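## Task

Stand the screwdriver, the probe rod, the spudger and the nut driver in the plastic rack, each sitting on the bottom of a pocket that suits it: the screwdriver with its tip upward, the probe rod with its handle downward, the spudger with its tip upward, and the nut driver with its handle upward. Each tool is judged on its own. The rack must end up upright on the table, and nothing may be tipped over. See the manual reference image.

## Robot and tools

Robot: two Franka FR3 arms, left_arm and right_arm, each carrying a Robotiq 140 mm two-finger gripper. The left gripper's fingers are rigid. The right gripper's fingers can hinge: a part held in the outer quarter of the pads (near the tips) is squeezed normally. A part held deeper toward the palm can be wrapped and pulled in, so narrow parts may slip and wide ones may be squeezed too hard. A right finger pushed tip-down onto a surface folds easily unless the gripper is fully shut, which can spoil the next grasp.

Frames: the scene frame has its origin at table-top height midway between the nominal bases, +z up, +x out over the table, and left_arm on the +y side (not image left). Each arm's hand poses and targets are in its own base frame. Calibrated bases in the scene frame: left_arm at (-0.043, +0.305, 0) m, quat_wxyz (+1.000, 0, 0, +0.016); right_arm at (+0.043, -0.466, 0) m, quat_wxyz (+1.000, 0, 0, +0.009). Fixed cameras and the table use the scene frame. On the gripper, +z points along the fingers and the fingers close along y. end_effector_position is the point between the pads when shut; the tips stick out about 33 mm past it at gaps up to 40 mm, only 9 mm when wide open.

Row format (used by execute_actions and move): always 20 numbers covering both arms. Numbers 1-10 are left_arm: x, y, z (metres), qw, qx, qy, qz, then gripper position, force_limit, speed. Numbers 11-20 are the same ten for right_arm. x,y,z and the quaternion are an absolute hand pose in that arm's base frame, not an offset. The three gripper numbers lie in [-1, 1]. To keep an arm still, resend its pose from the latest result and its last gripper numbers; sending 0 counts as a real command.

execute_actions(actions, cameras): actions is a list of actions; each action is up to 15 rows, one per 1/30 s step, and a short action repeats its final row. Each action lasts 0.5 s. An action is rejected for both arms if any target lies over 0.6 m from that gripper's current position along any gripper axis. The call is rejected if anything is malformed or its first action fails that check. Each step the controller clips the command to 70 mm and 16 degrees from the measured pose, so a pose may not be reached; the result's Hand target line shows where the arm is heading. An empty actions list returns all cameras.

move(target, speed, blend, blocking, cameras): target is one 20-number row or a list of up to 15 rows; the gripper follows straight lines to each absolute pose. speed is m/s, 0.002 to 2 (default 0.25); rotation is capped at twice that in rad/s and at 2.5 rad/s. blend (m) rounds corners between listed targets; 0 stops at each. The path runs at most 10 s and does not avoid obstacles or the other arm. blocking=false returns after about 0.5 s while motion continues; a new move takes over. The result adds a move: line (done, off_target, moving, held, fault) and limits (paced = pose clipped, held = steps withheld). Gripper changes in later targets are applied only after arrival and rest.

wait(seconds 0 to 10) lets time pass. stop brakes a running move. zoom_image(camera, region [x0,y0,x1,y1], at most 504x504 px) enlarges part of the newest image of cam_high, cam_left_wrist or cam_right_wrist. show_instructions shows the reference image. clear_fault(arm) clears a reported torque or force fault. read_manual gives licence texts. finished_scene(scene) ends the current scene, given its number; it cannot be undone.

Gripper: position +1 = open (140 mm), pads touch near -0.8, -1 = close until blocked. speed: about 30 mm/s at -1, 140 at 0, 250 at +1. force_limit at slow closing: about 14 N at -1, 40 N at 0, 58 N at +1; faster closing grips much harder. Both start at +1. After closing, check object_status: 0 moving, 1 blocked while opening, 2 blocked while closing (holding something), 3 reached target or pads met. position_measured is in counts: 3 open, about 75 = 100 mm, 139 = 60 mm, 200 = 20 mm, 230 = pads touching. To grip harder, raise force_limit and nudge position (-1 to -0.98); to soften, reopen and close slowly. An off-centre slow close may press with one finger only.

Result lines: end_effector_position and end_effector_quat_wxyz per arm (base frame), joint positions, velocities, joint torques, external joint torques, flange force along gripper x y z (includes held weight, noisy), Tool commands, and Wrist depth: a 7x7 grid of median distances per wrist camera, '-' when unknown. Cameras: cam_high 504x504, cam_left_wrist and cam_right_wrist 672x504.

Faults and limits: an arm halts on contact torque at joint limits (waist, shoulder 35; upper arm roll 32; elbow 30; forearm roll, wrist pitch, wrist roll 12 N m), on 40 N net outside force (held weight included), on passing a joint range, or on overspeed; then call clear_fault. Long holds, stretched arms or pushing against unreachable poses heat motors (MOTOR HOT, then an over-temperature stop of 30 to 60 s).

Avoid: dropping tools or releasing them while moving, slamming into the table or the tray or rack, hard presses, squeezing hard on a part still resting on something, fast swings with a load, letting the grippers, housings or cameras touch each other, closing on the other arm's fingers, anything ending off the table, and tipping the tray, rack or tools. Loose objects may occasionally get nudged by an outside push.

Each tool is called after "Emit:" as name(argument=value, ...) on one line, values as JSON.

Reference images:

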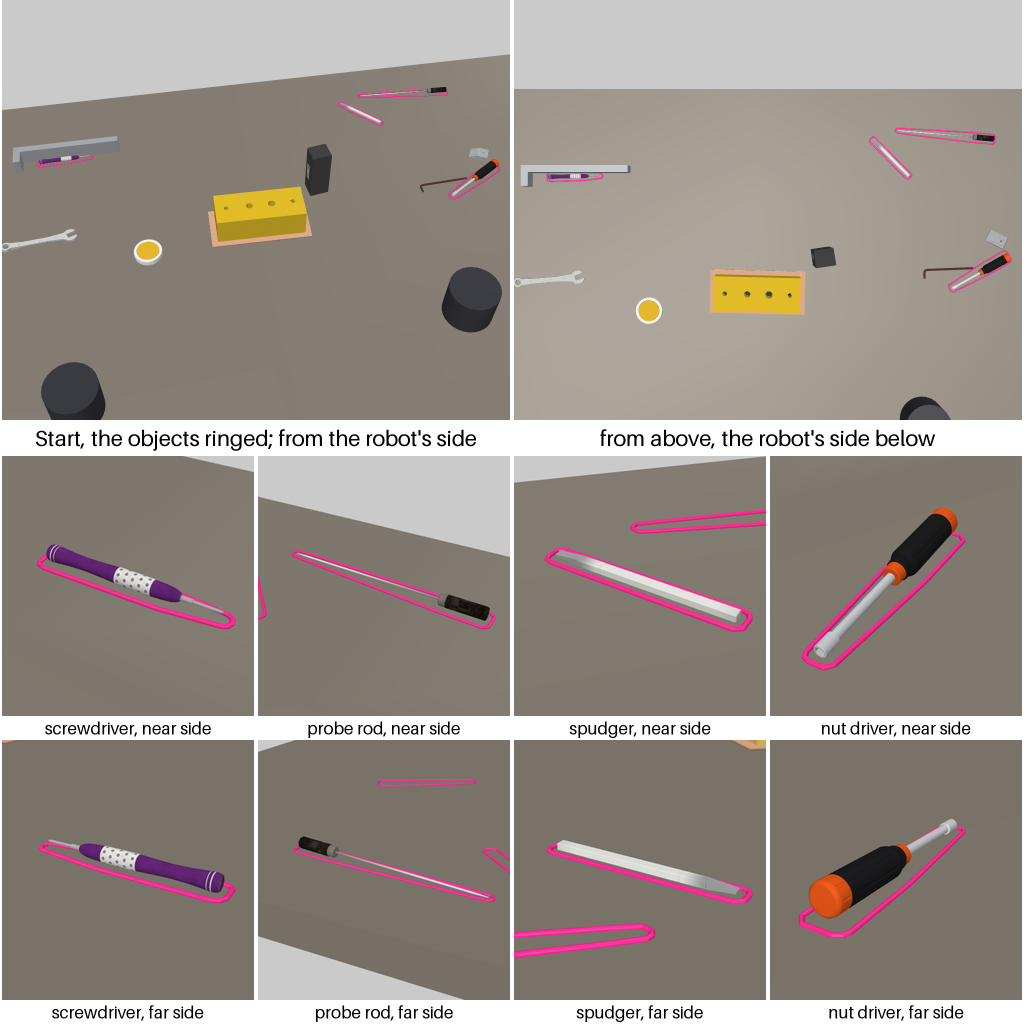

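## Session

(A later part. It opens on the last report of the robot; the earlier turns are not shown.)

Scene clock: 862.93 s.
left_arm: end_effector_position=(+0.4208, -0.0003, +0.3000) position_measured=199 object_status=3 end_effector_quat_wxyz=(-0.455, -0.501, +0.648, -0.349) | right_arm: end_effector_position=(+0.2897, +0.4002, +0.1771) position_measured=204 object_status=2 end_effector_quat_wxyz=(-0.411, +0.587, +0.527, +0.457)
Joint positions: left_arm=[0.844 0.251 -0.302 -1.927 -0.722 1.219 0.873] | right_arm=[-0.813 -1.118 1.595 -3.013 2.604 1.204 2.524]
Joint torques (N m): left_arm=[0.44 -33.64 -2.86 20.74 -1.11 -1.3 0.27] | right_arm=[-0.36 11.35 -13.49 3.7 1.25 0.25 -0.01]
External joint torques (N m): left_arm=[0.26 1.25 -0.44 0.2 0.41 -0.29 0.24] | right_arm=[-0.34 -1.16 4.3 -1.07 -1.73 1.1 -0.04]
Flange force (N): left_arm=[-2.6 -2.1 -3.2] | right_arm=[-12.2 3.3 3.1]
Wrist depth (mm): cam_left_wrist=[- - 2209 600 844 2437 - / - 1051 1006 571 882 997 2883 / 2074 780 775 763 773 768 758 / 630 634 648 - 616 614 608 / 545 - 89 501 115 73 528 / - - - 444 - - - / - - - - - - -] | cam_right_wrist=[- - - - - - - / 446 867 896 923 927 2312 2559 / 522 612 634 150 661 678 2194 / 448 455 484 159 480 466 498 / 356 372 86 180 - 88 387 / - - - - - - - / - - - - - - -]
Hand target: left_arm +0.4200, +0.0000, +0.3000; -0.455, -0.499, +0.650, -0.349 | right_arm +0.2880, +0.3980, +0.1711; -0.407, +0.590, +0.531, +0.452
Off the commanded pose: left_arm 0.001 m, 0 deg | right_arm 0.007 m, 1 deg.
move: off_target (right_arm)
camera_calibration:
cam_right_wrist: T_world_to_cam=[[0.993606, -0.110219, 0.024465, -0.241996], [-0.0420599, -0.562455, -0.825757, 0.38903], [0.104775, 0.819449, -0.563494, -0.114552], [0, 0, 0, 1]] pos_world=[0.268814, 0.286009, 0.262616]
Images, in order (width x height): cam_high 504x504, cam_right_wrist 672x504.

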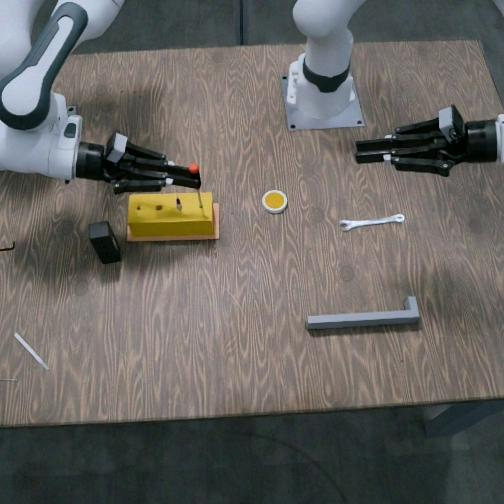

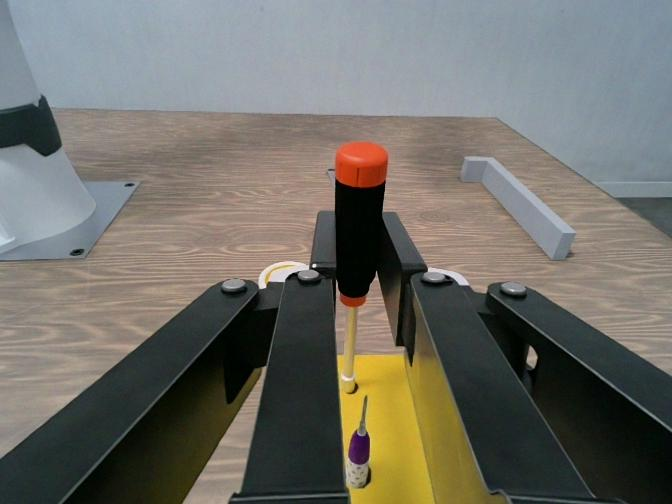

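Emit:
move(target=[[0.42,0.0,0.30,0.4551,0.4987,-0.6499,0.3492,-0.55,-0.3,-1,0.2890,0.3980,0.174,0.4074,-0.5896,-0.5309,-0.4524,-1,0,-1],[0.42,0.0,0.30,0.4551,0.4987,-0.6499,0.3492,-0.55,-0.3,-1,0.2898,0.3975,0.171,0.4074,-0.5896,-0.5309,-0.4524,-1,0,-1],[0.42,0.0,0.30,0.4551,0.4987,-0.6499,0.3492,-0.55,-0.3,-1,0.2905,0.3975,0.165,0.4074,-0.5896,-0.5309,-0.4524,-1,0,-1]], speed=[0.03,0.01,0.02], cameras=["cam_high","cam_right_wrist"])

Emit:
zoom_image(camera="cam_right_wrist", region=[280, 250, 440, 420])

Emit:
zoom_image(camera="cam_high", region=[150, 150, 220, 230])

Scene clock: 881.77 s.
left_arm: end_effector_position=(+0.4208, -0.0003, +0.3000) position_measured=199 object_status=3 end_effector_quat_wxyz=(-0.455, -0.501, +0.648, -0.349) | right_arm: end_effector_position=(+0.2917, +0.4013, +0.1766) position_measured=204 object_status=2 end_effector_quat_wxyz=(-0.414, +0.582, +0.527, +0.462)
Joint positions: left_arm=[0.844 0.251 -0.302 -1.927 -0.722 1.219 0.873] | right_arm=[-0.838 -1.133 1.627 -3.006 2.639 1.173 2.524]
Joint torques (N m): left_arm=[0.42 -33.6 -2.84 20.78 -1.12 -1.29 0.25] | right_arm=[-1.28 10.6 -10.6 2.81 -0.31 1.6 -0.13]
External joint torques (N m): left_arm=[0.43 1.34 -0.26 0.25 0.41 -0.26 0.22] | right_arm=[-1.23 -2.42 7.46 -1.28 -3.34 2.48 -0.16]
Flange force (N): left_arm=[-2.8 -2.2 -3.7] | right_arm=[-22.2 9.2 5.6]
Wrist depth (mm): cam_left_wrist=[- 2295 2056 603 821 2149 - / - 1055 1037 582 892 993 2955 / 2209 780 773 773 760 750 753 / 635 634 649 - 616 612 602 / 542 - 89 498 115 73 527 / - - - 445 - - - / - - - - - - -] | cam_right_wrist=[1991 1853 2108 2150 - - - / 790 935 911 931 927 2312 2239 / 482 632 651 150 676 707 2559 / 447 459 490 159 490 470 505 / 358 374 86 - - 88 392 / - - - - - - - / - - - - - - -]
Hand target: left_arm +0.4200, +0.0000, +0.3000; -0.455, -0.499, +0.650, -0.349 | right_arm +0.2904, +0.3973, +0.1652; -0.407, +0.590, +0.531, +0.452
Off the commanded pose: left_arm 0.001 m, 0 deg | right_arm 0.012 m, 2 deg.
move: off_target (right_arm)
camera_calibration:
cam_right_wrist: T_world_to_cam=[[0.993811, -0.107108, 0.0294634, -0.24608], [-0.0346668, -0.551015, -0.833775, 0.384059], [0.105539, 0.827593, -0.551317, -0.121595], [0, 0, 0, 1]] pos_world=[0.270704, 0.285897, 0.260432]
Images, in order (width x height): cam_high 504x504, cam_right_wrist 672x504.

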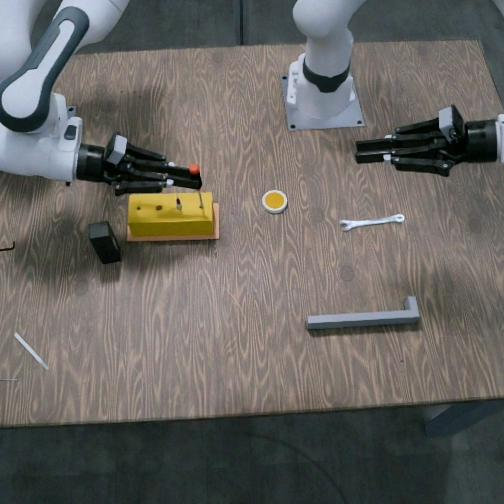

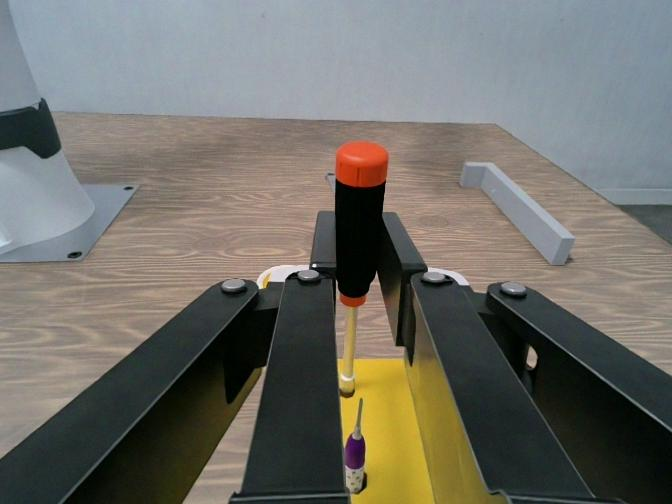

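Scaled by 2.965 from the camera's 672x504 image, which has a finer 960x720 frame.

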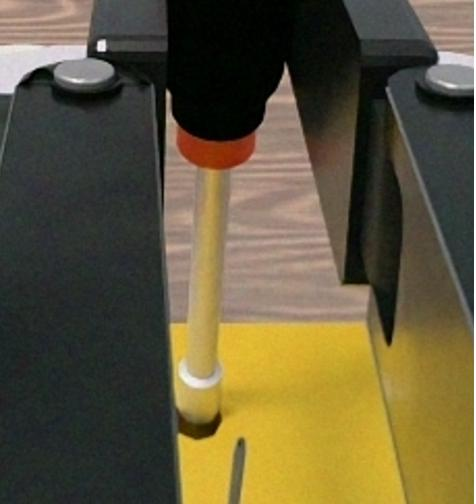

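Scaled by 6.300 from the camera's 504x504 image, which has a finer 720x720 frame.

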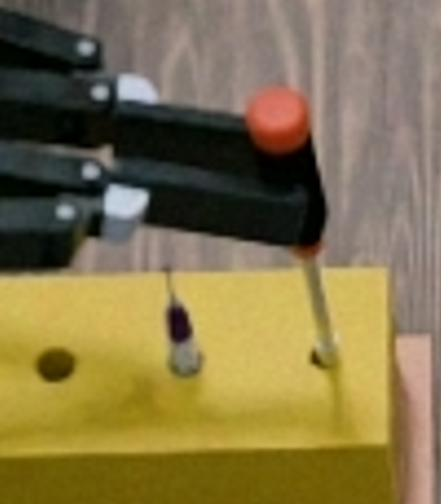

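Emit:
move(target=[[0.42,0.0,0.30,0.4551,0.4987,-0.6499,0.3492,-0.55,-0.3,-1,0.2912,0.3990,0.182,0.4074,-0.5896,-0.5309,-0.4524,-1,0,-1],[0.42,0.0,0.30,0.4551,0.4987,-0.6499,0.3492,-0.55,-0.3,-1,0.2912,0.3982,0.1735,0.4074,-0.5896,-0.5309,-0.4524,-1,0,-1]], speed=[0.04,0.02], cameras=["cam_high","cam_right_wrist"])

Emit:
zoom_image(camera="cam_right_wrist", region=[280, 250, 440, 420])

Emit:
zoom_image(camera="cam_high", region=[150, 150, 220, 230])

Scene clock: 898.13 s.
left_arm: end_effector_position=(+0.4208, -0.0003, +0.3000) position_measured=199 object_status=3 end_effector_quat_wxyz=(-0.455, -0.501, +0.648, -0.349) | right_arm: end_effector_position=(+0.2908, +0.3990, +0.1751) position_measured=204 object_status=2 end_effector_quat_wxyz=(-0.410, +0.590, +0.529, +0.452)
Joint positions: left_arm=[0.844 0.251 -0.302 -1.927 -0.722 1.219 0.873] | right_arm=[-0.818 -1.15 1.606 -3.011 2.617 1.188 2.551]
Joint torques (N m): left_arm=[0.45 -33.62 -2.79 20.81 -1.12 -1.29 0.25] | right_arm=[-0.98 12.19 -16.87 4.04 3.01 -0.67 -0.05]
External joint torques (N m): left_arm=[0.48 1.18 -0.19 0.39 0.4 -0.26 0.22] | right_arm=[-0.94 -0.64 1.23 -0.15 -0.03 0.11 -0.08]
Flange force (N): left_arm=[-2.6 -2.2 -3.9] | right_arm=[-6.6 5.7 0.0]
Wrist depth (mm): cam_left_wrist=[2111 - - 603 835 - - / - 1037 1041 889 899 1006 2883 / 2189 791 780 773 758 748 765 / 627 622 644 - 612 611 605 / 543 - 89 499 115 73 532 / - - - 444 - - - / - - - - - - -] | cam_right_wrist=[1937 1853 - 1991 - 1972 2108 / 453 840 877 896 915 892 - / 481 606 614 150 638 717 2529 / 439 446 474 159 469 451 486 / 356 71 87 181 - 88 381 / - - - - - - - / - - - - - - -]
Hand target: left_arm +0.4200, +0.0000, +0.3000; -0.455, -0.499, +0.650, -0.349 | right_arm +0.2912, +0.3982, +0.1735; -0.407, +0.590, +0.531, +0.452
Off the commanded pose: left_arm 0.001 m, 0 deg | right_arm 0.002 m, 0 deg.
move: done
camera_calibration:
cam_right_wrist: T_world_to_cam=[[0.993889, -0.108646, 0.0195047, -0.242942], [-0.0462173, -0.570057, -0.820304, 0.390081], [0.100242, 0.81439, -0.571594, -0.11008], [0, 0, 0, 1]] pos_world=[0.27052, 0.285622, 0.261802]
Images, in order (width x height): cam_high 504x504, cam_right_wrist 672x504.

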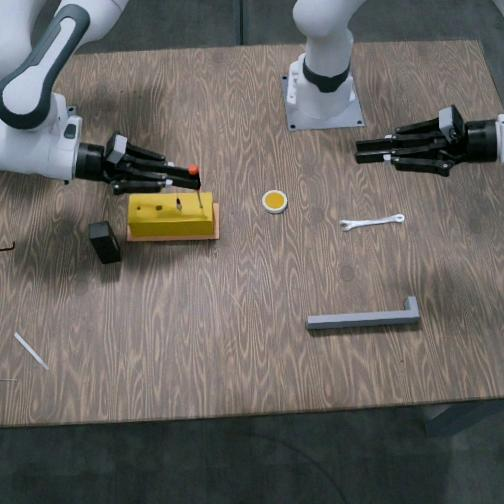

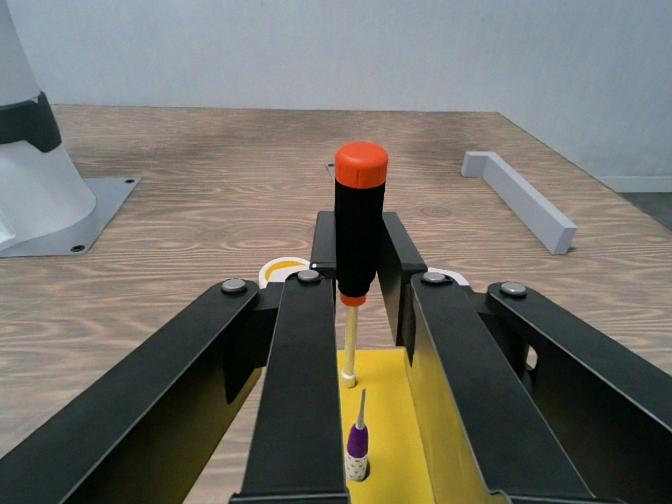

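Scaled by 2.965 from the camera's 672x504 image, which has a finer 960x720 frame.

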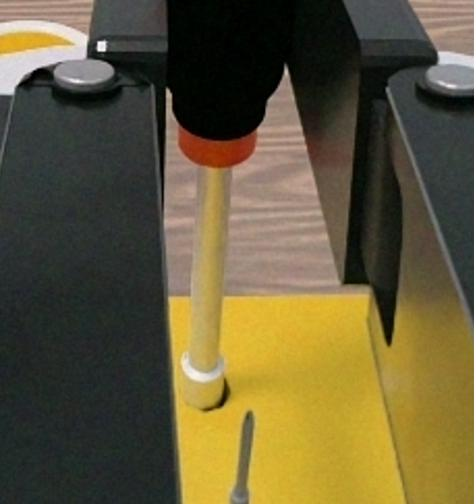

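Scaled by 6.300 from the camera's 504x504 image, which has a finer 720x720 frame.

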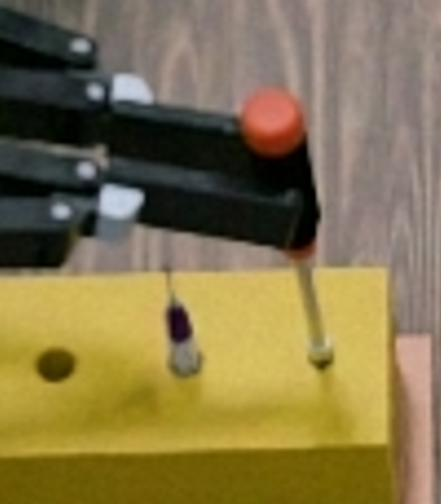

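Emit:
move(target=[[0.42,0.0,0.30,0.4551,0.4987,-0.6499,0.3492,-0.55,-0.3,-1,0.2920,0.3982,0.1725,0.4074,-0.5896,-0.5309,-0.4524,-1,0,-1],[0.42,0.0,0.30,0.4551,0.4987,-0.6499,0.3492,-0.55,-0.3,-1,0.2920,0.3980,0.165,0.4074,-0.5896,-0.5309,-0.4524,-1,0,-1]], speed=[0.02,0.02], cameras=["cam_high","cam_right_wrist"])

Emit:
zoom_image(camera="cam_right_wrist", region=[280, 250, 440, 420])

Scene clock: 925.80 s.
left_arm: end_effector_position=(+0.4208, -0.0003, +0.3000) position_measured=199 object_status=3 end_effector_quat_wxyz=(-0.455, -0.501, +0.648, -0.349) | right_arm: end_effector_position=(+0.2915, +0.3980, +0.1644) position_measured=204 object_status=2 end_effector_quat_wxyz=(-0.409, +0.592, +0.529, +0.450)
Joint positions: left_arm=[0.844 0.251 -0.302 -1.927 -0.722 1.219 0.873] | right_arm=[-0.843 -1.15 1.646 -3.004 2.635 1.182 2.539]
Joint velocities: left_arm=[within noise] | right_arm=[0 -0.001 0.003 0 0.003 -0.002 -0.005]
Joint torques (N m): left_arm=[0.46 -33.64 -2.88 20.85 -1.11 -1.27 0.3] | right_arm=[-1.49 12.76 -17.15 3.05 3.44 -0.82 -0.13]
External joint torques (N m): left_arm=[0.5 1.22 -0.28 0.36 0.42 -0.25 0.27] | right_arm=[-1.45 -0.48 1.09 -0.53 0.4 -0.02 -0.16]
Flange force (N): left_arm=[-2.7 -2.1 -3.8] | right_arm=[-8.7 6.6 -0.9]
Wrist depth (mm): cam_left_wrist=[- 2003 - 605 872 2488 - / 2318 1046 1028 592 906 1028 2919 / 2189 788 773 763 760 763 753 / 622 637 662 - 614 612 609 / 542 - 89 505 115 73 527 / - - - 442 - - - / - - - - - - -] | cam_right_wrist=[- - - 2721 1937 - - / 724 799 824 846 850 888 - / 477 572 587 148 606 625 625 / 424 429 457 158 447 450 458 / 339 355 87 181 - 88 360 / - - - - - - - / - - - - - - -]
Hand target: left_arm +0.4200, +0.0000, +0.3000; -0.455, -0.499, +0.650, -0.349 | right_arm +0.2920, +0.3980, +0.1650; -0.407, +0.590, +0.531, +0.452
Off the commanded pose: left_arm 0.001 m, 0 deg | right_arm 0.001 m, 1 deg.
move: done
camera_calibration:
cam_right_wrist: T_world_to_cam=[[0.993799, -0.110038, 0.0159554, -0.242477], [-0.0506056, -0.575401, -0.816304, 0.383564], [0.0990056, 0.810435, -0.577402, -0.11254], [0, 0, 0, 1]] pos_world=[0.271526, 0.285228, 0.251993]
Images, in order (width x height): cam_high 504x504, cam_right_wrist 672x504.

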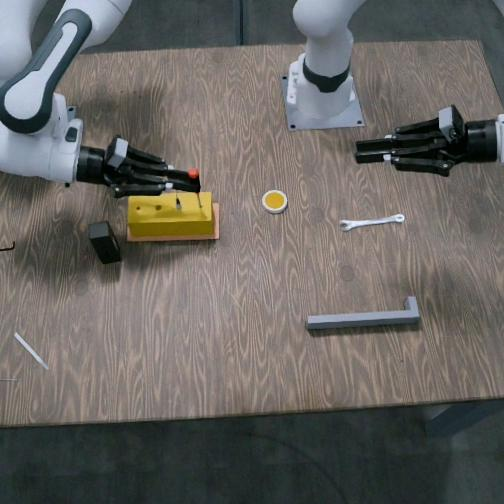

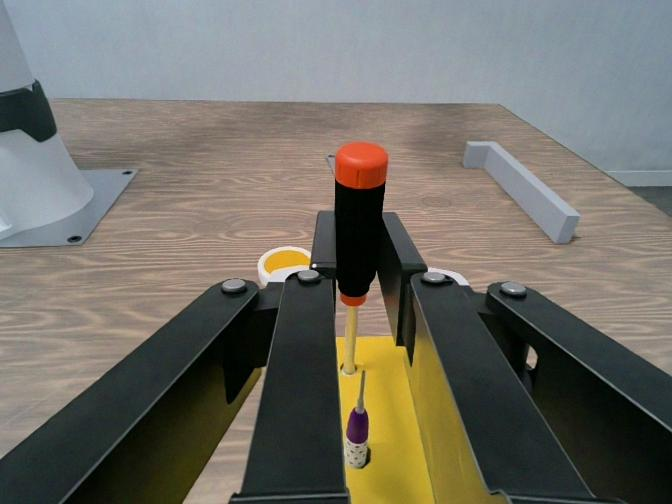

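Scaled by 2.965 from the camera's 672x504 image, which has a finer 960x720 frame.

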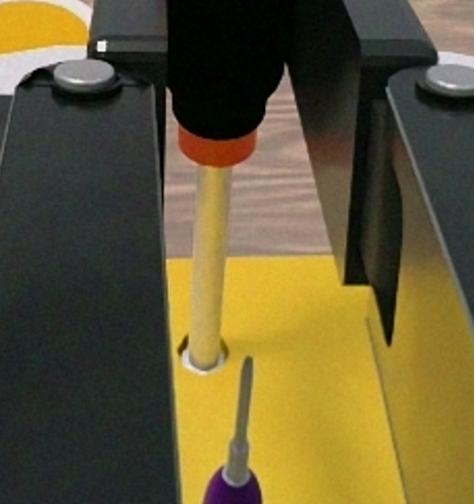

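Emit:
move(target=[[0.42,0.0,0.30,0.4551,0.4987,-0.6499,0.3492,-0.55,-0.3,-1,0.2930,0.3984,0.140,0.4074,-0.5896,-0.5309,-0.4524,-1,0,-1],[0.42,0.0,0.30,0.4551,0.4987,-0.6499,0.3492,-0.55,-0.3,-1,0.2930,0.3984,0.122,0.4074,-0.5896,-0.5309,-0.4524,-1,0,-1]], speed=[0.04,0.03], cameras=["cam_high","cam_right_wrist"])

Emit:
zoom_image(camera="cam_right_wrist", region=[280, 150, 440, 420])

Emit:
zoom_image(camera="cam_high", region=[150, 150, 220, 230])

Scene clock: 945.57 s.
left_arm: end_effector_position=(+0.4208, -0.0003, +0.3000) position_measured=199 object_status=3 end_effector_quat_wxyz=(-0.455, -0.501, +0.648, -0.349) | right_arm: end_effector_position=(+0.2933, +0.4055, +0.1390) position_measured=204 object_status=2 end_effector_quat_wxyz=(-0.419, +0.576, +0.526, +0.465)
Joint positions: left_arm=[0.844 0.251 -0.302 -1.927 -0.722 1.219 0.873] | right_arm=[-0.953 -1.165 1.829 -2.961 2.788 1.105 2.486]
Joint torques (N m): left_arm=[0.44 -33.64 -2.89 20.78 -1.09 -1.29 0.31] | right_arm=[-1.43 10.13 -9.09 -1.65 -1.3 3.4 -0.24]
External joint torques (N m): left_arm=[0.46 1.14 -0.3 0.37 0.43 -0.26 0.28] | right_arm=[-1.48 -5.29 9.51 -2.13 -4.36 4.41 -0.27]
Flange force (N): left_arm=[-2.6 -2.0 -3.7] | right_arm=[-26.9 7.0 5.5]
Wrist depth (mm): cam_left_wrist=[- - - 642 850 - - / - 1010 1028 616 879 927 2749 / 2149 785 785 727 748 760 753 / 630 624 646 - 612 609 597 / 551 - 89 506 115 73 531 / - - - 446 - - - / - - - - - - -] | cam_right_wrist=[- - - 1919 2028 1762 2239 / 455 793 833 843 903 2129 - / 467 551 561 153 592 627 583 / 392 397 424 159 420 425 436 / 307 321 86 177 - 88 336 / - - - - - - - / - - - 151 - - -]
Hand target: left_arm +0.4200, +0.0000, +0.3000; -0.455, -0.499, +0.650, -0.349 | right_arm +0.2928, +0.3979, +0.1225; -0.407, +0.589, +0.531, +0.452
Off the commanded pose: left_arm 0.001 m, 0 deg | right_arm 0.018 m, 3 deg.
move: off_target (right_arm)
camera_calibration:
cam_right_wrist: T_world_to_cam=[[0.994465, -0.100329, 0.0312093, -0.249321], [-0.0279229, -0.538703, -0.842033, 0.349264], [0.101293, 0.8365, -0.538523, -0.150093], [0, 0, 0, 1]] pos_world=[0.272896, 0.288688, 0.221044]
Images, in order (width x height): cam_high 504x504, cam_right_wrist 672x504.

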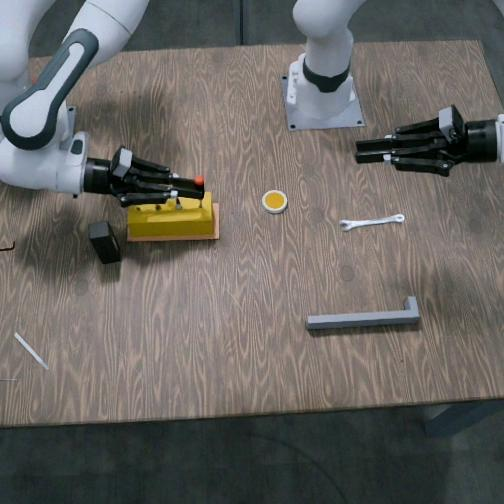

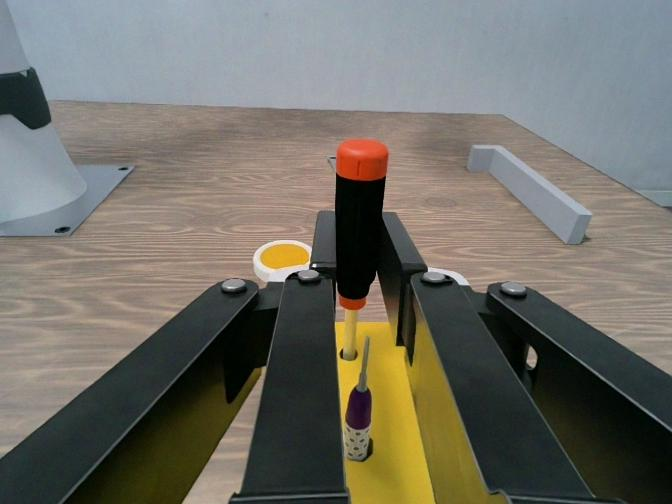

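Scaled by 1.867 from the camera's 672x504 image, which has a finer 960x720 frame.

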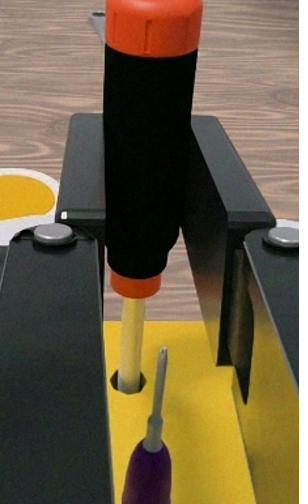

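Scaled by 6.300 from the camera's 504x504 image, which has a finer 720x720 frame.

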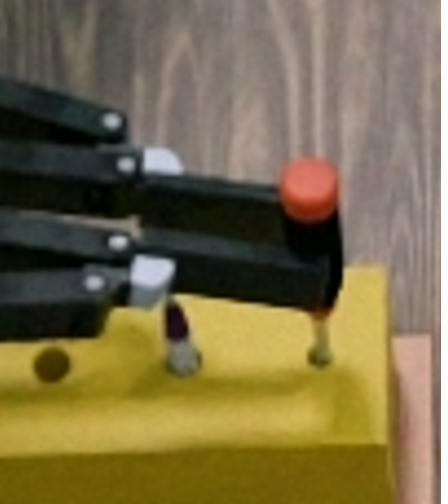

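Emit:
move(target=[[0.42,0.0,0.30,0.4551,0.4987,-0.6499,0.3492,-0.55,-0.3,-1,0.2925,0.3990,0.1405,0.4074,-0.5896,-0.5309,-0.4524,-1,0,-1],[0.42,0.0,0.30,0.4551,0.4987,-0.6499,0.3492,-0.55,-0.3,-1,0.2925,0.3990,0.1405,0.4074,-0.5896,-0.5309,-0.4524,-0.55,0,-1]], speed=[0.04,0.04], cameras=["cam_high","cam_right_wrist"])

Emit:
zoom_image(camera="cam_right_wrist", region=[280, 150, 440, 420])

Emit:
zoom_image(camera="cam_high", region=[150, 150, 220, 230])

Scene clock: 965.23 s.
left_arm: end_effector_position=(+0.4208, -0.0003, +0.3000) position_measured=199 object_status=3 end_effector_quat_wxyz=(-0.455, -0.501, +0.648, -0.349) | right_arm: end_effector_position=(+0.2923, +0.4000, +0.1414) position_measured=199 object_status=3 end_effector_quat_wxyz=(-0.407, +0.586, +0.533, +0.455)
Joint positions: left_arm=[0.844 0.251 -0.302 -1.927 -0.722 1.219 0.873] | right_arm=[-0.899 -1.188 1.776 -2.983 2.75 1.139 2.52]
Joint velocities: left_arm=[within noise] | right_arm=[-0.002 0 0 0 -0.002 0.003 0]
Joint torques (N m): left_arm=[0.49 -33.65 -2.8 20.83 -1.12 -1.3 0.25] | right_arm=[-0.69 15.14 -18.24 0.42 2.85 -0.58 0.29]
External joint torques (N m): left_arm=[0.37 1.19 -0.33 0.34 0.4 -0.29 0.22] | right_arm=[-0.73 0.51 0.36 -0.45 -0.23 0.25 0.26]
Flange force (N): left_arm=[-2.5 -2.2 -3.7] | right_arm=[-2.4 1.1 -0.2]
Wrist depth (mm): cam_left_wrist=[- 2488 2318 644 - - - / 1970 1046 1046 622 909 942 2515 / 2021 780 773 619 765 748 741 / 632 622 646 550 614 612 605 / 535 - 89 500 115 73 524 / - - - 445 - - - / - - - - - - -] | cam_right_wrist=[- - - 2129 - 2067 - / 458 771 811 840 881 947 - / 448 518 531 151 563 606 556 / 378 388 413 159 408 415 426 / 314 318 86 200 - 89 333 / - - - - - - - / - - - 154 - - -]
Hand target: left_arm +0.4200, +0.0000, +0.3000; -0.455, -0.499, +0.650, -0.349 | right_arm +0.2925, +0.3990, +0.1405; -0.407, +0.590, +0.531, +0.452
Off the commanded pose: left_arm 0.001 m, 0 deg | right_arm 0.001 m, 1 deg.
move: done
camera_calibration:
cam_right_wrist: T_world_to_cam=[[0.993995, -0.104146, 0.0335761, -0.247569], [-0.0322523, -0.572054, -0.819581, 0.359742], [0.104563, 0.813577, -0.571978, -0.131176], [0, 0, 0, 1]] pos_world=[0.271401, 0.286731, 0.228121]
Images, in order (width x height): cam_high 504x504, cam_right_wrist 672x504.

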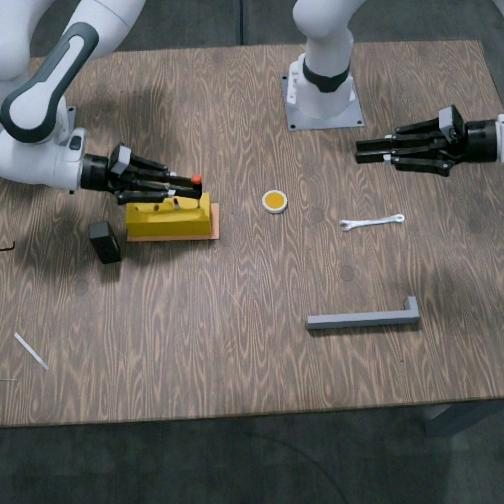

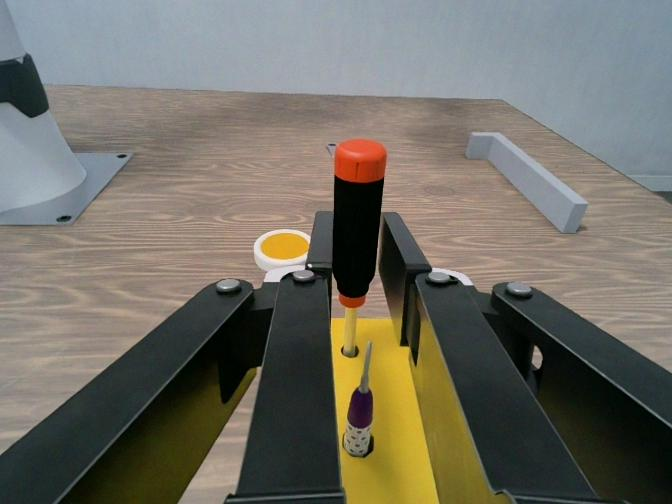

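Scaled by 1.867 from the camera's 672x504 image, which has a finer 960x720 frame.

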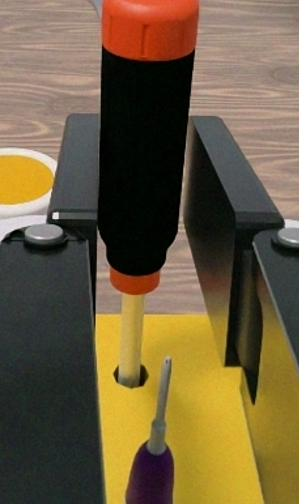

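Scaled by 6.300 from the camera's 504x504 image, which has a finer 720x720 frame.

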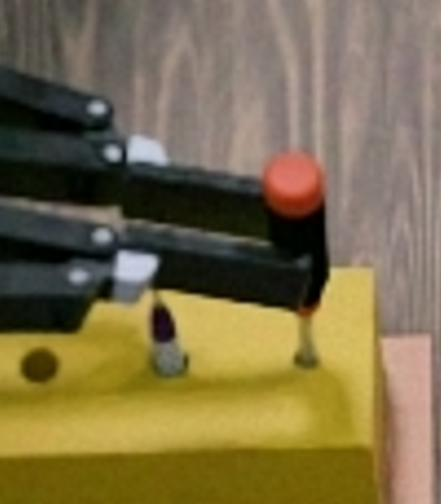

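Emit:
move(target=[[0.42,0.0,0.30,0.4551,0.4987,-0.6499,0.3492,-0.55,-0.3,-1,0.2940,0.3990,0.1405,0.4074,-0.5896,-0.5309,-0.4524,-0.4,0,-1],[0.42,0.0,0.30,0.4551,0.4987,-0.6499,0.3492,-0.55,-0.3,-1,0.2925,0.3980,0.21,0.4074,-0.5896,-0.5309,-0.4524,-0.4,0,-1],[0.42,0.0,0.30,0.4551,0.4987,-0.6499,0.3492,-0.55,-0.3,-1,0.33,0.22,0.33,0.4074,-0.5896,-0.5309,-0.4524,-0.3,0,-1]], speed=[0.03,0.1,0.3], blend=[0,0.01,0], cameras=["cam_high","cam_right_wrist"])

Emit:
zoom_image(camera="cam_high", region=[110, 140, 230, 250])

Emit:
zoom_image(camera="cam_right_wrist", region=[230, 200, 500, 470])

Scene clock: 984.97 s.
left_arm: end_effector_position=(+0.4208, -0.0003, +0.3000) position_measured=199 object_status=3 end_effector_quat_wxyz=(-0.455, -0.501, +0.648, -0.349) | right_arm: end_effector_position=(+0.3307, +0.2199, +0.3298) position_measured=167 object_status=0 end_effector_quat_wxyz=(-0.407, +0.592, +0.529, +0.452)
Joint positions: left_arm=[0.844 0.251 -0.302 -1.927 -0.722 1.219 0.873] | right_arm=[-1.593 -1.336 1.014 -2.833 1.773 0.476 2.408]
Joint torques (N m): left_arm=[0.43 -33.61 -2.82 20.84 -1.11 -1.27 0.3] | right_arm=[-1.26 16.12 -18.01 11.97 2.75 -1.09 -0.12]
External joint torques (N m): left_arm=[0.63 1.24 -0.07 0.38 0.43 -0.24 0.27] | right_arm=[-1.24 0.93 1.04 0.11 -0.27 -0.05 -0.15]
Flange force (N): left_arm=[-2.8 -2.0 -4.1] | right_arm=[-5.0 5.4 -7.5]
Wrist depth (mm): cam_left_wrist=[- - 1954 - 821 - 2883 / 2388 1037 1015 1015 902 1002 2781 / 2111 773 775 804 760 748 753 / 637 634 657 - 616 608 608 / 543 - 89 497 115 73 527 / - - - 444 - - - / - - - - - - -] | cam_right_wrist=[489 - - 657 2263 2150 - / 579 - - 2172 2312 3359 2312 / 640 927 951 960 986 2792 3071 / 657 698 741 680 170 744 2263 / 581 75 93 556 - 89 1822 / - 78 - 471 - - - / - - - 411 - - -]
Hand target: left_arm +0.4200, +0.0000, +0.3000; -0.455, -0.499, +0.650, -0.349 | right_arm +0.3300, +0.2200, +0.3300; -0.407, +0.590, +0.531, +0.452
Off the commanded pose: left_arm 0.001 m, 0 deg | right_arm 0.001 m, 0 deg.
joint sent to its limit (right arm) — joint 6 (wrist pitch), lower limit. The joint targets still meet the commanded pose.
move: done
camera_calibration:
cam_right_wrist: T_world_to_cam=[[0.993397, -0.11259, 0.0220547, -0.305014], [-0.0470574, -0.575168, -0.81668, 0.416919], [0.104635, 0.81025, -0.576669, 0.121361], [0, 0, 0, 1]] pos_world=[0.30992, 0.107124, 0.417202]
Images, in order (width x height): cam_high 504x504, cam_right_wrist 672x504.

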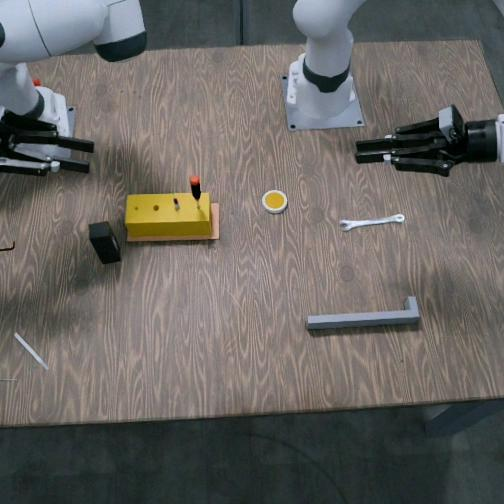

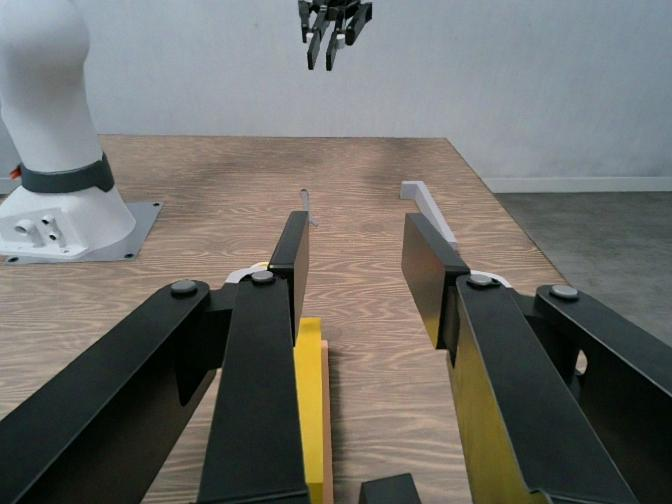

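Scaled by 4.200 from the camera's 504x504 image, which has a finer 720x720 frame.

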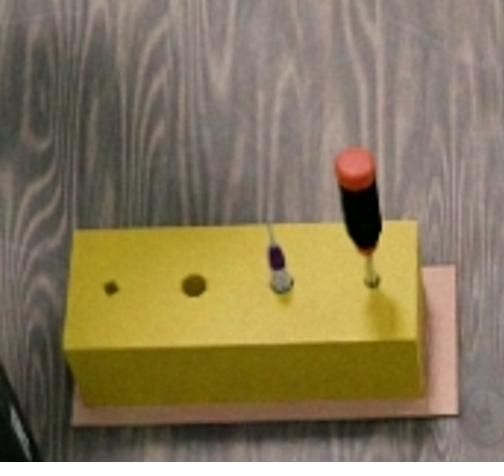

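Scaled by 1.867 from the camera's 672x504 image, which has a finer 960x720 frame.

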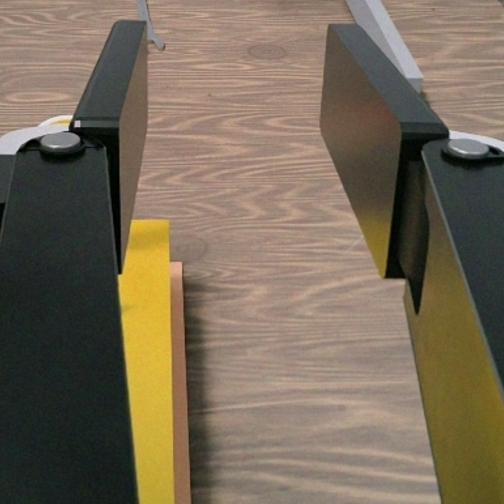

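Emit:
move(target=[[0.42,0.0,0.30,0.4551,0.4987,-0.6499,0.3492,-0.55,-0.3,-1,0.36,0.16,0.36,0,0.4695,0.8829,0,-0.2,0,0],[0.42,0.0,0.30,0.4551,0.4987,-0.6499,0.3492,-0.55,-0.3,-1,0.42,0.08,0.36,0,-0.2588,0.9659,0,-0.2,0,0],[0.42,0.0,0.30,0.4551,0.4987,-0.6499,0.3492,-0.55,-0.3,-1,0.50,-0.02,0.33,0,-0.9659,0.2588,0,-0.2,0,0],[0.42,0.0,0.30,0.4551,0.4987,-0.6499,0.3492,-0.55,-0.3,-1,0.60,-0.11,0.20,0,-0.7472,-0.6646,0,-0.2,0,0]], speed=0.9, blend=[0.05,0.05,0.05,0], cameras=["cam_right_wrist"])

Emit:
zoom_image(camera="cam_right_wrist", region=[230, 0, 560, 300])

Scene clock: 1052.67 s.
left_arm: end_effector_position=(+0.4208, -0.0003, +0.3000) position_measured=199 object_status=3 end_effector_quat_wxyz=(-0.455, -0.501, +0.648, -0.349) | right_arm: end_effector_position=(+0.6001, -0.1103, +0.2001) position_measured=154 object_status=3 end_effector_quat_wxyz=(+0.001, +0.744, +0.668, +0.000)
Joint positions: left_arm=[0.844 0.251 -0.302 -1.927 -0.722 1.219 0.873] | right_arm=[-2.219 -1.375 1.306 -1.756 1.323 1.356 2.361]
Joint velocities: left_arm=[within noise] | right_arm=[-0.001 0 0 -0.001 0 0 0.005]
Joint torques (N m): left_arm=[0.45 -33.67 -2.84 20.85 -1.12 -1.29 0.23] | right_arm=[-1.19 35.39 -29.65 4.33 0.86 2.27 0.38]
External joint torques (N m): left_arm=[0.41 1.1 -0.31 0.43 0.4 -0.27 0.2] | right_arm=[-1.26 0.71 1.32 0.02 -0.02 -0.19 0.38]
Flange force (N): left_arm=[-2.4 -2.2 -3.8] | right_arm=[-2.1 5.4 -0.3]
Wrist depth (mm): cam_left_wrist=[- - 2273 - 821 - 2955 / - 1015 1028 1046 906 969 2749 / 2149 785 773 791 760 758 753 / 635 630 651 - 608 606 608 / 545 - 89 500 115 73 528 / - - - 447 - - - / - - - - - - -] | cam_right_wrist=[297 295 296 297 297 1019 1039 / 312 313 313 315 315 1114 1120 / 332 333 332 334 336 1181 1208 / 357 351 347 357 162 1243 1243 / 372 86 93 385 375 91 1335 / - 75 - 417 417 - - / - - - 453 - - -]
Hand target: left_arm +0.4200, +0.0000, +0.3000; -0.455, -0.499, +0.650, -0.349 | right_arm +0.6000, -0.1100, +0.2000; +0.000, +0.747, +0.665, +0.000
Off the commanded pose: left_arm 0.001 m, 0 deg | right_arm 0.000 m, 1 deg.
move: done; limits=paced
camera_calibration:
cam_right_wrist: T_world_to_cam=[[0.996403, -0.083944, 0.0116188, -0.603412], [-0.0827586, -0.934361, 0.346584, -0.11727], [-0.0182375, -0.346299, -0.937947, 0.304395], [0, 0, 0, 1]] pos_world=[0.597087, -0.0548134, 0.333161]
Images, in order (width x height): cam_right_wrist 672x504.

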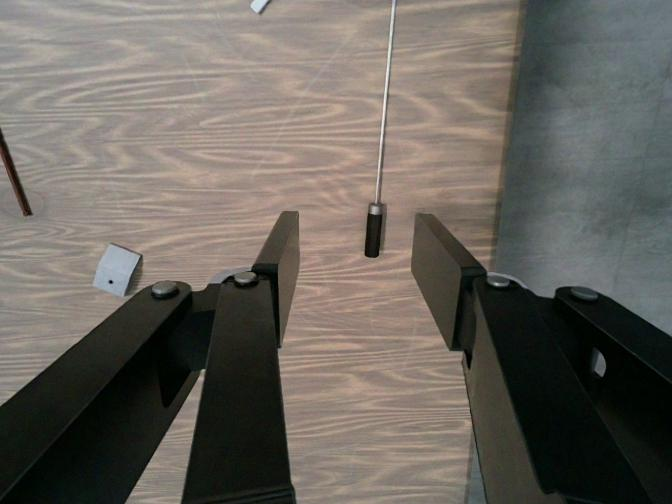

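Scaled by 1.527 from the camera's 672x504 image, which has a finer 960x720 frame.

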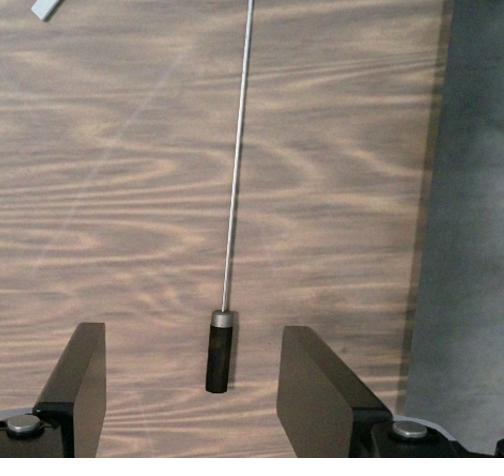

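Emit:
move(target=[[0.42,0.0,0.30,0.4551,0.4987,-0.6499,0.3492,-0.55,-0.3,-1,0.634,-0.0875,0.06,-0.0461,-0.7483,-0.6597,0.0523,-0.4,0,0]], speed=0.25, cameras=["cam_right_wrist"])

Emit:
zoom_image(camera="cam_right_wrist", region=[230, 150, 480, 400])

Scene clock: 1076.87 s.
left_arm: end_effector_position=(+0.4208, -0.0003, +0.3000) position_measured=199 object_status=3 end_effector_quat_wxyz=(-0.455, -0.501, +0.648, -0.349) | right_arm: end_effector_position=(+0.6323, -0.0866, +0.0597) position_measured=179 object_status=3 end_effector_quat_wxyz=(+0.044, +0.745, +0.663, -0.054)
Joint positions: left_arm=[0.844 0.251 -0.302 -1.927 -0.722 1.219 0.873] | right_arm=[-2.149 -1.614 1.466 -1.753 1.481 1.539 2.492]
Joint velocities: left_arm=[within noise] | right_arm=[0 0.001 0 -0.002 0 0 0.006]
Joint torques (N m): left_arm=[0.48 -33.68 -2.83 20.73 -1.11 -1.28 0.26] | right_arm=[-1.26 36.89 -31.29 -1.15 1 2.75 0.25]
External joint torques (N m): left_arm=[0.57 1.11 -0.18 0.3 0.42 -0.25 0.23] | right_arm=[-1.29 -0.03 1.24 0.15 0.4 0.11 0.25]
Flange force (N): left_arm=[-2.5 -1.7 -3.6] | right_arm=[-1.2 4.6 2.3]
Wrist depth (mm): cam_left_wrist=[768 2074 1328 579 876 - - / - 965 1037 1002 879 920 2627 / 2092 778 753 743 768 760 755 / 624 629 648 - 622 614 602 / 541 - 89 496 115 73 524 / - - - 450 - - - / - - - - - - -] | cam_right_wrist=[161 161 160 161 161 161 877 / 174 174 174 174 174 174 951 / 189 189 189 189 190 189 1059 / 208 208 204 204 201 209 1150 / 225 75 94 223 - 89 1208 / - 78 - 259 - - - / - - - 295 - - -]
Hand target: left_arm +0.4200, +0.0000, +0.3000; -0.455, -0.499, +0.650, -0.349 | right_arm +0.6340, -0.0875, +0.0600; +0.046, +0.748, +0.660, -0.052
Off the commanded pose: left_arm 0.001 m, 0 deg | right_arm 0.002 m, 1 deg.
move: done
camera_calibration:
cam_right_wrist: T_world_to_cam=[[0.99576, -0.0919777, 0.00127623, -0.631608], [-0.0817663, -0.878684, 0.470349, -0.0469504], [-0.0421402, -0.468459, -0.882479, 0.182649], [0, 0, 0, 1]] pos_world=[0.632788, -0.0137849, 0.184073]
Images, in order (width x height): cam_right_wrist 672x504.

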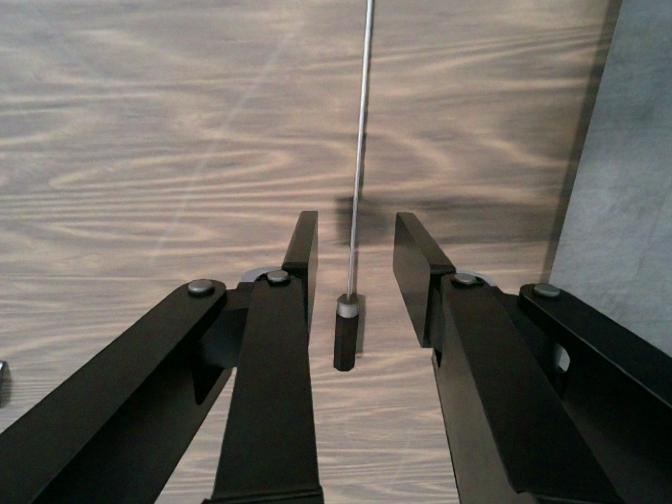

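Scaled by 2.016 from the camera's 672x504 image, which has a finer 960x720 frame.

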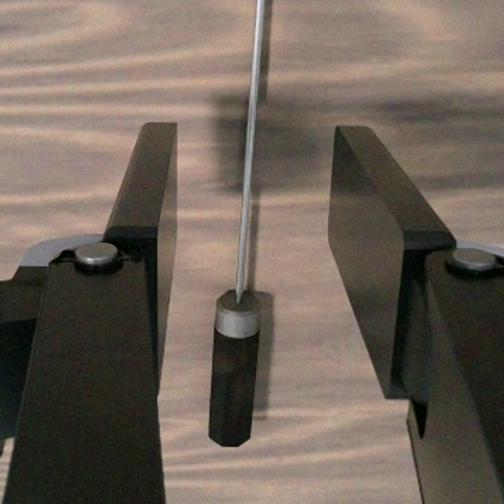

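Emit:
move(target=[[0.42,0.0,0.30,0.4551,0.4987,-0.6499,0.3492,-0.55,-0.3,-1,0.635,-0.0915,0.0305,-0.0446,-0.767,-0.6379,0.0537,-0.4,0,-1],[0.42,0.0,0.30,0.4551,0.4987,-0.6499,0.3492,-0.55,-0.3,-1,0.635,-0.0915,0.0305,-0.0446,-0.767,-0.6379,0.0537,-1,0,-1],[0.42,0.0,0.30,0.4551,0.4987,-0.6499,0.3492,-0.55,-0.3,-1,0.62,-0.08,0.08,-0.0446,-0.767,-0.6379,0.0537,-1,0,-1]], speed=[0.08,0.1,0.15], cameras=["cam_right_wrist"])

Emit:
zoom_image(camera="cam_right_wrist", region=[230, 150, 480, 400])

Scene clock: 1098.07 s.
left_arm: end_effector_position=(+0.4208, -0.0003, +0.3000) position_measured=199 object_status=3 end_effector_quat_wxyz=(-0.455, -0.501, +0.648, -0.349) | right_arm: end_effector_position=(+0.6218, -0.0807, +0.0801) position_measured=230 object_status=3 end_effector_quat_wxyz=(+0.047, +0.768, +0.636, -0.052)
Joint positions: left_arm=[0.844 0.251 -0.302 -1.927 -0.722 1.219 0.873] | right_arm=[-2.116 -1.597 1.437 -1.791 1.453 1.515 2.554]
Joint velocities: left_arm=[within noise] | right_arm=[0.001 -0.001 0 0.001 -0.002 -0.005 0]
Joint torques (N m): left_arm=[0.42 -33.59 -2.87 20.86 -1.12 -1.28 0.23] | right_arm=[-0.37 36.89 -31.18 -1.48 0.21 2.36 -0.02]
External joint torques (N m): left_arm=[0.45 1.27 -0.27 0.44 0.4 -0.25 0.2] | right_arm=[-0.15 1.13 1.15 -0.56 -0.37 -0.28 -0.01]
Flange force (N): left_arm=[-2.7 -2.6 -4.1] | right_arm=[-0.6 -1.4 0.0]
Wrist depth (mm): cam_left_wrist=[763 753 1399 571 860 - 2542 / - 949 1015 1037 916 985 2814 / 2189 773 780 758 778 768 758 / 624 627 646 - 612 616 617 / 541 - 89 498 115 73 521 / - - - 441 - - - / - - - - - - -] | cam_right_wrist=[178 178 178 179 179 180 927 / 192 193 192 193 194 194 995 / 209 210 210 211 212 213 1097 / 230 229 230 150 228 238 1181 / 254 249 81 81 94 88 1335 / - - 70 - - - - / - - - - - - -]
Hand target: left_arm +0.4200, +0.0000, +0.3000; -0.455, -0.499, +0.650, -0.349 | right_arm +0.6200, -0.0800, +0.0800; +0.045, +0.767, +0.638, -0.054
Off the commanded pose: left_arm 0.001 m, 0 deg | right_arm 0.002 m, 0 deg.
move: done; target 2's new numbers were sent with right_arm's hand 0.005 m and 1 deg from that target
camera_calibration:
cam_right_wrist: T_world_to_cam=[[0.986719, -0.161981, 0.0121656, -0.621551], [-0.148478, -0.869021, 0.471972, -0.00995748], [-0.0658782, -0.46751, -0.88153, 0.217831], [0, 0, 0, 1]] pos_world=[0.626168, -0.00749458, 0.204286]
Images, in order (width x height): cam_right_wrist 672x504.

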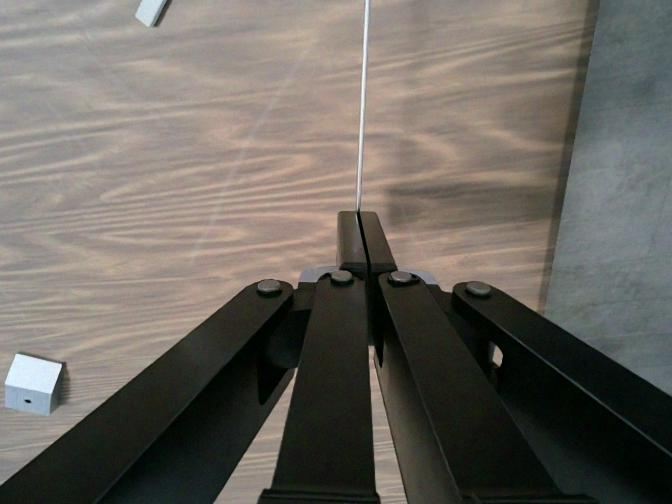

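Scaled by 2.016 from the camera's 672x504 image, which has a finer 960x720 frame.

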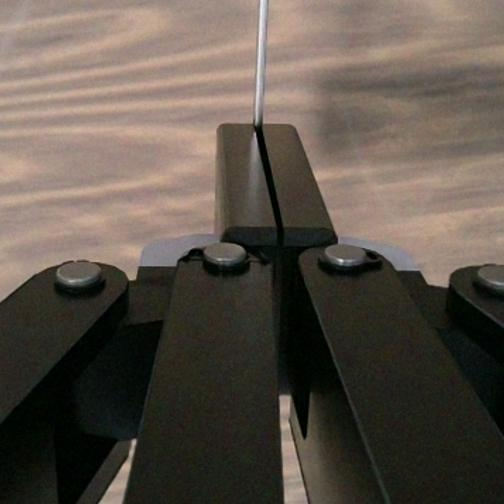

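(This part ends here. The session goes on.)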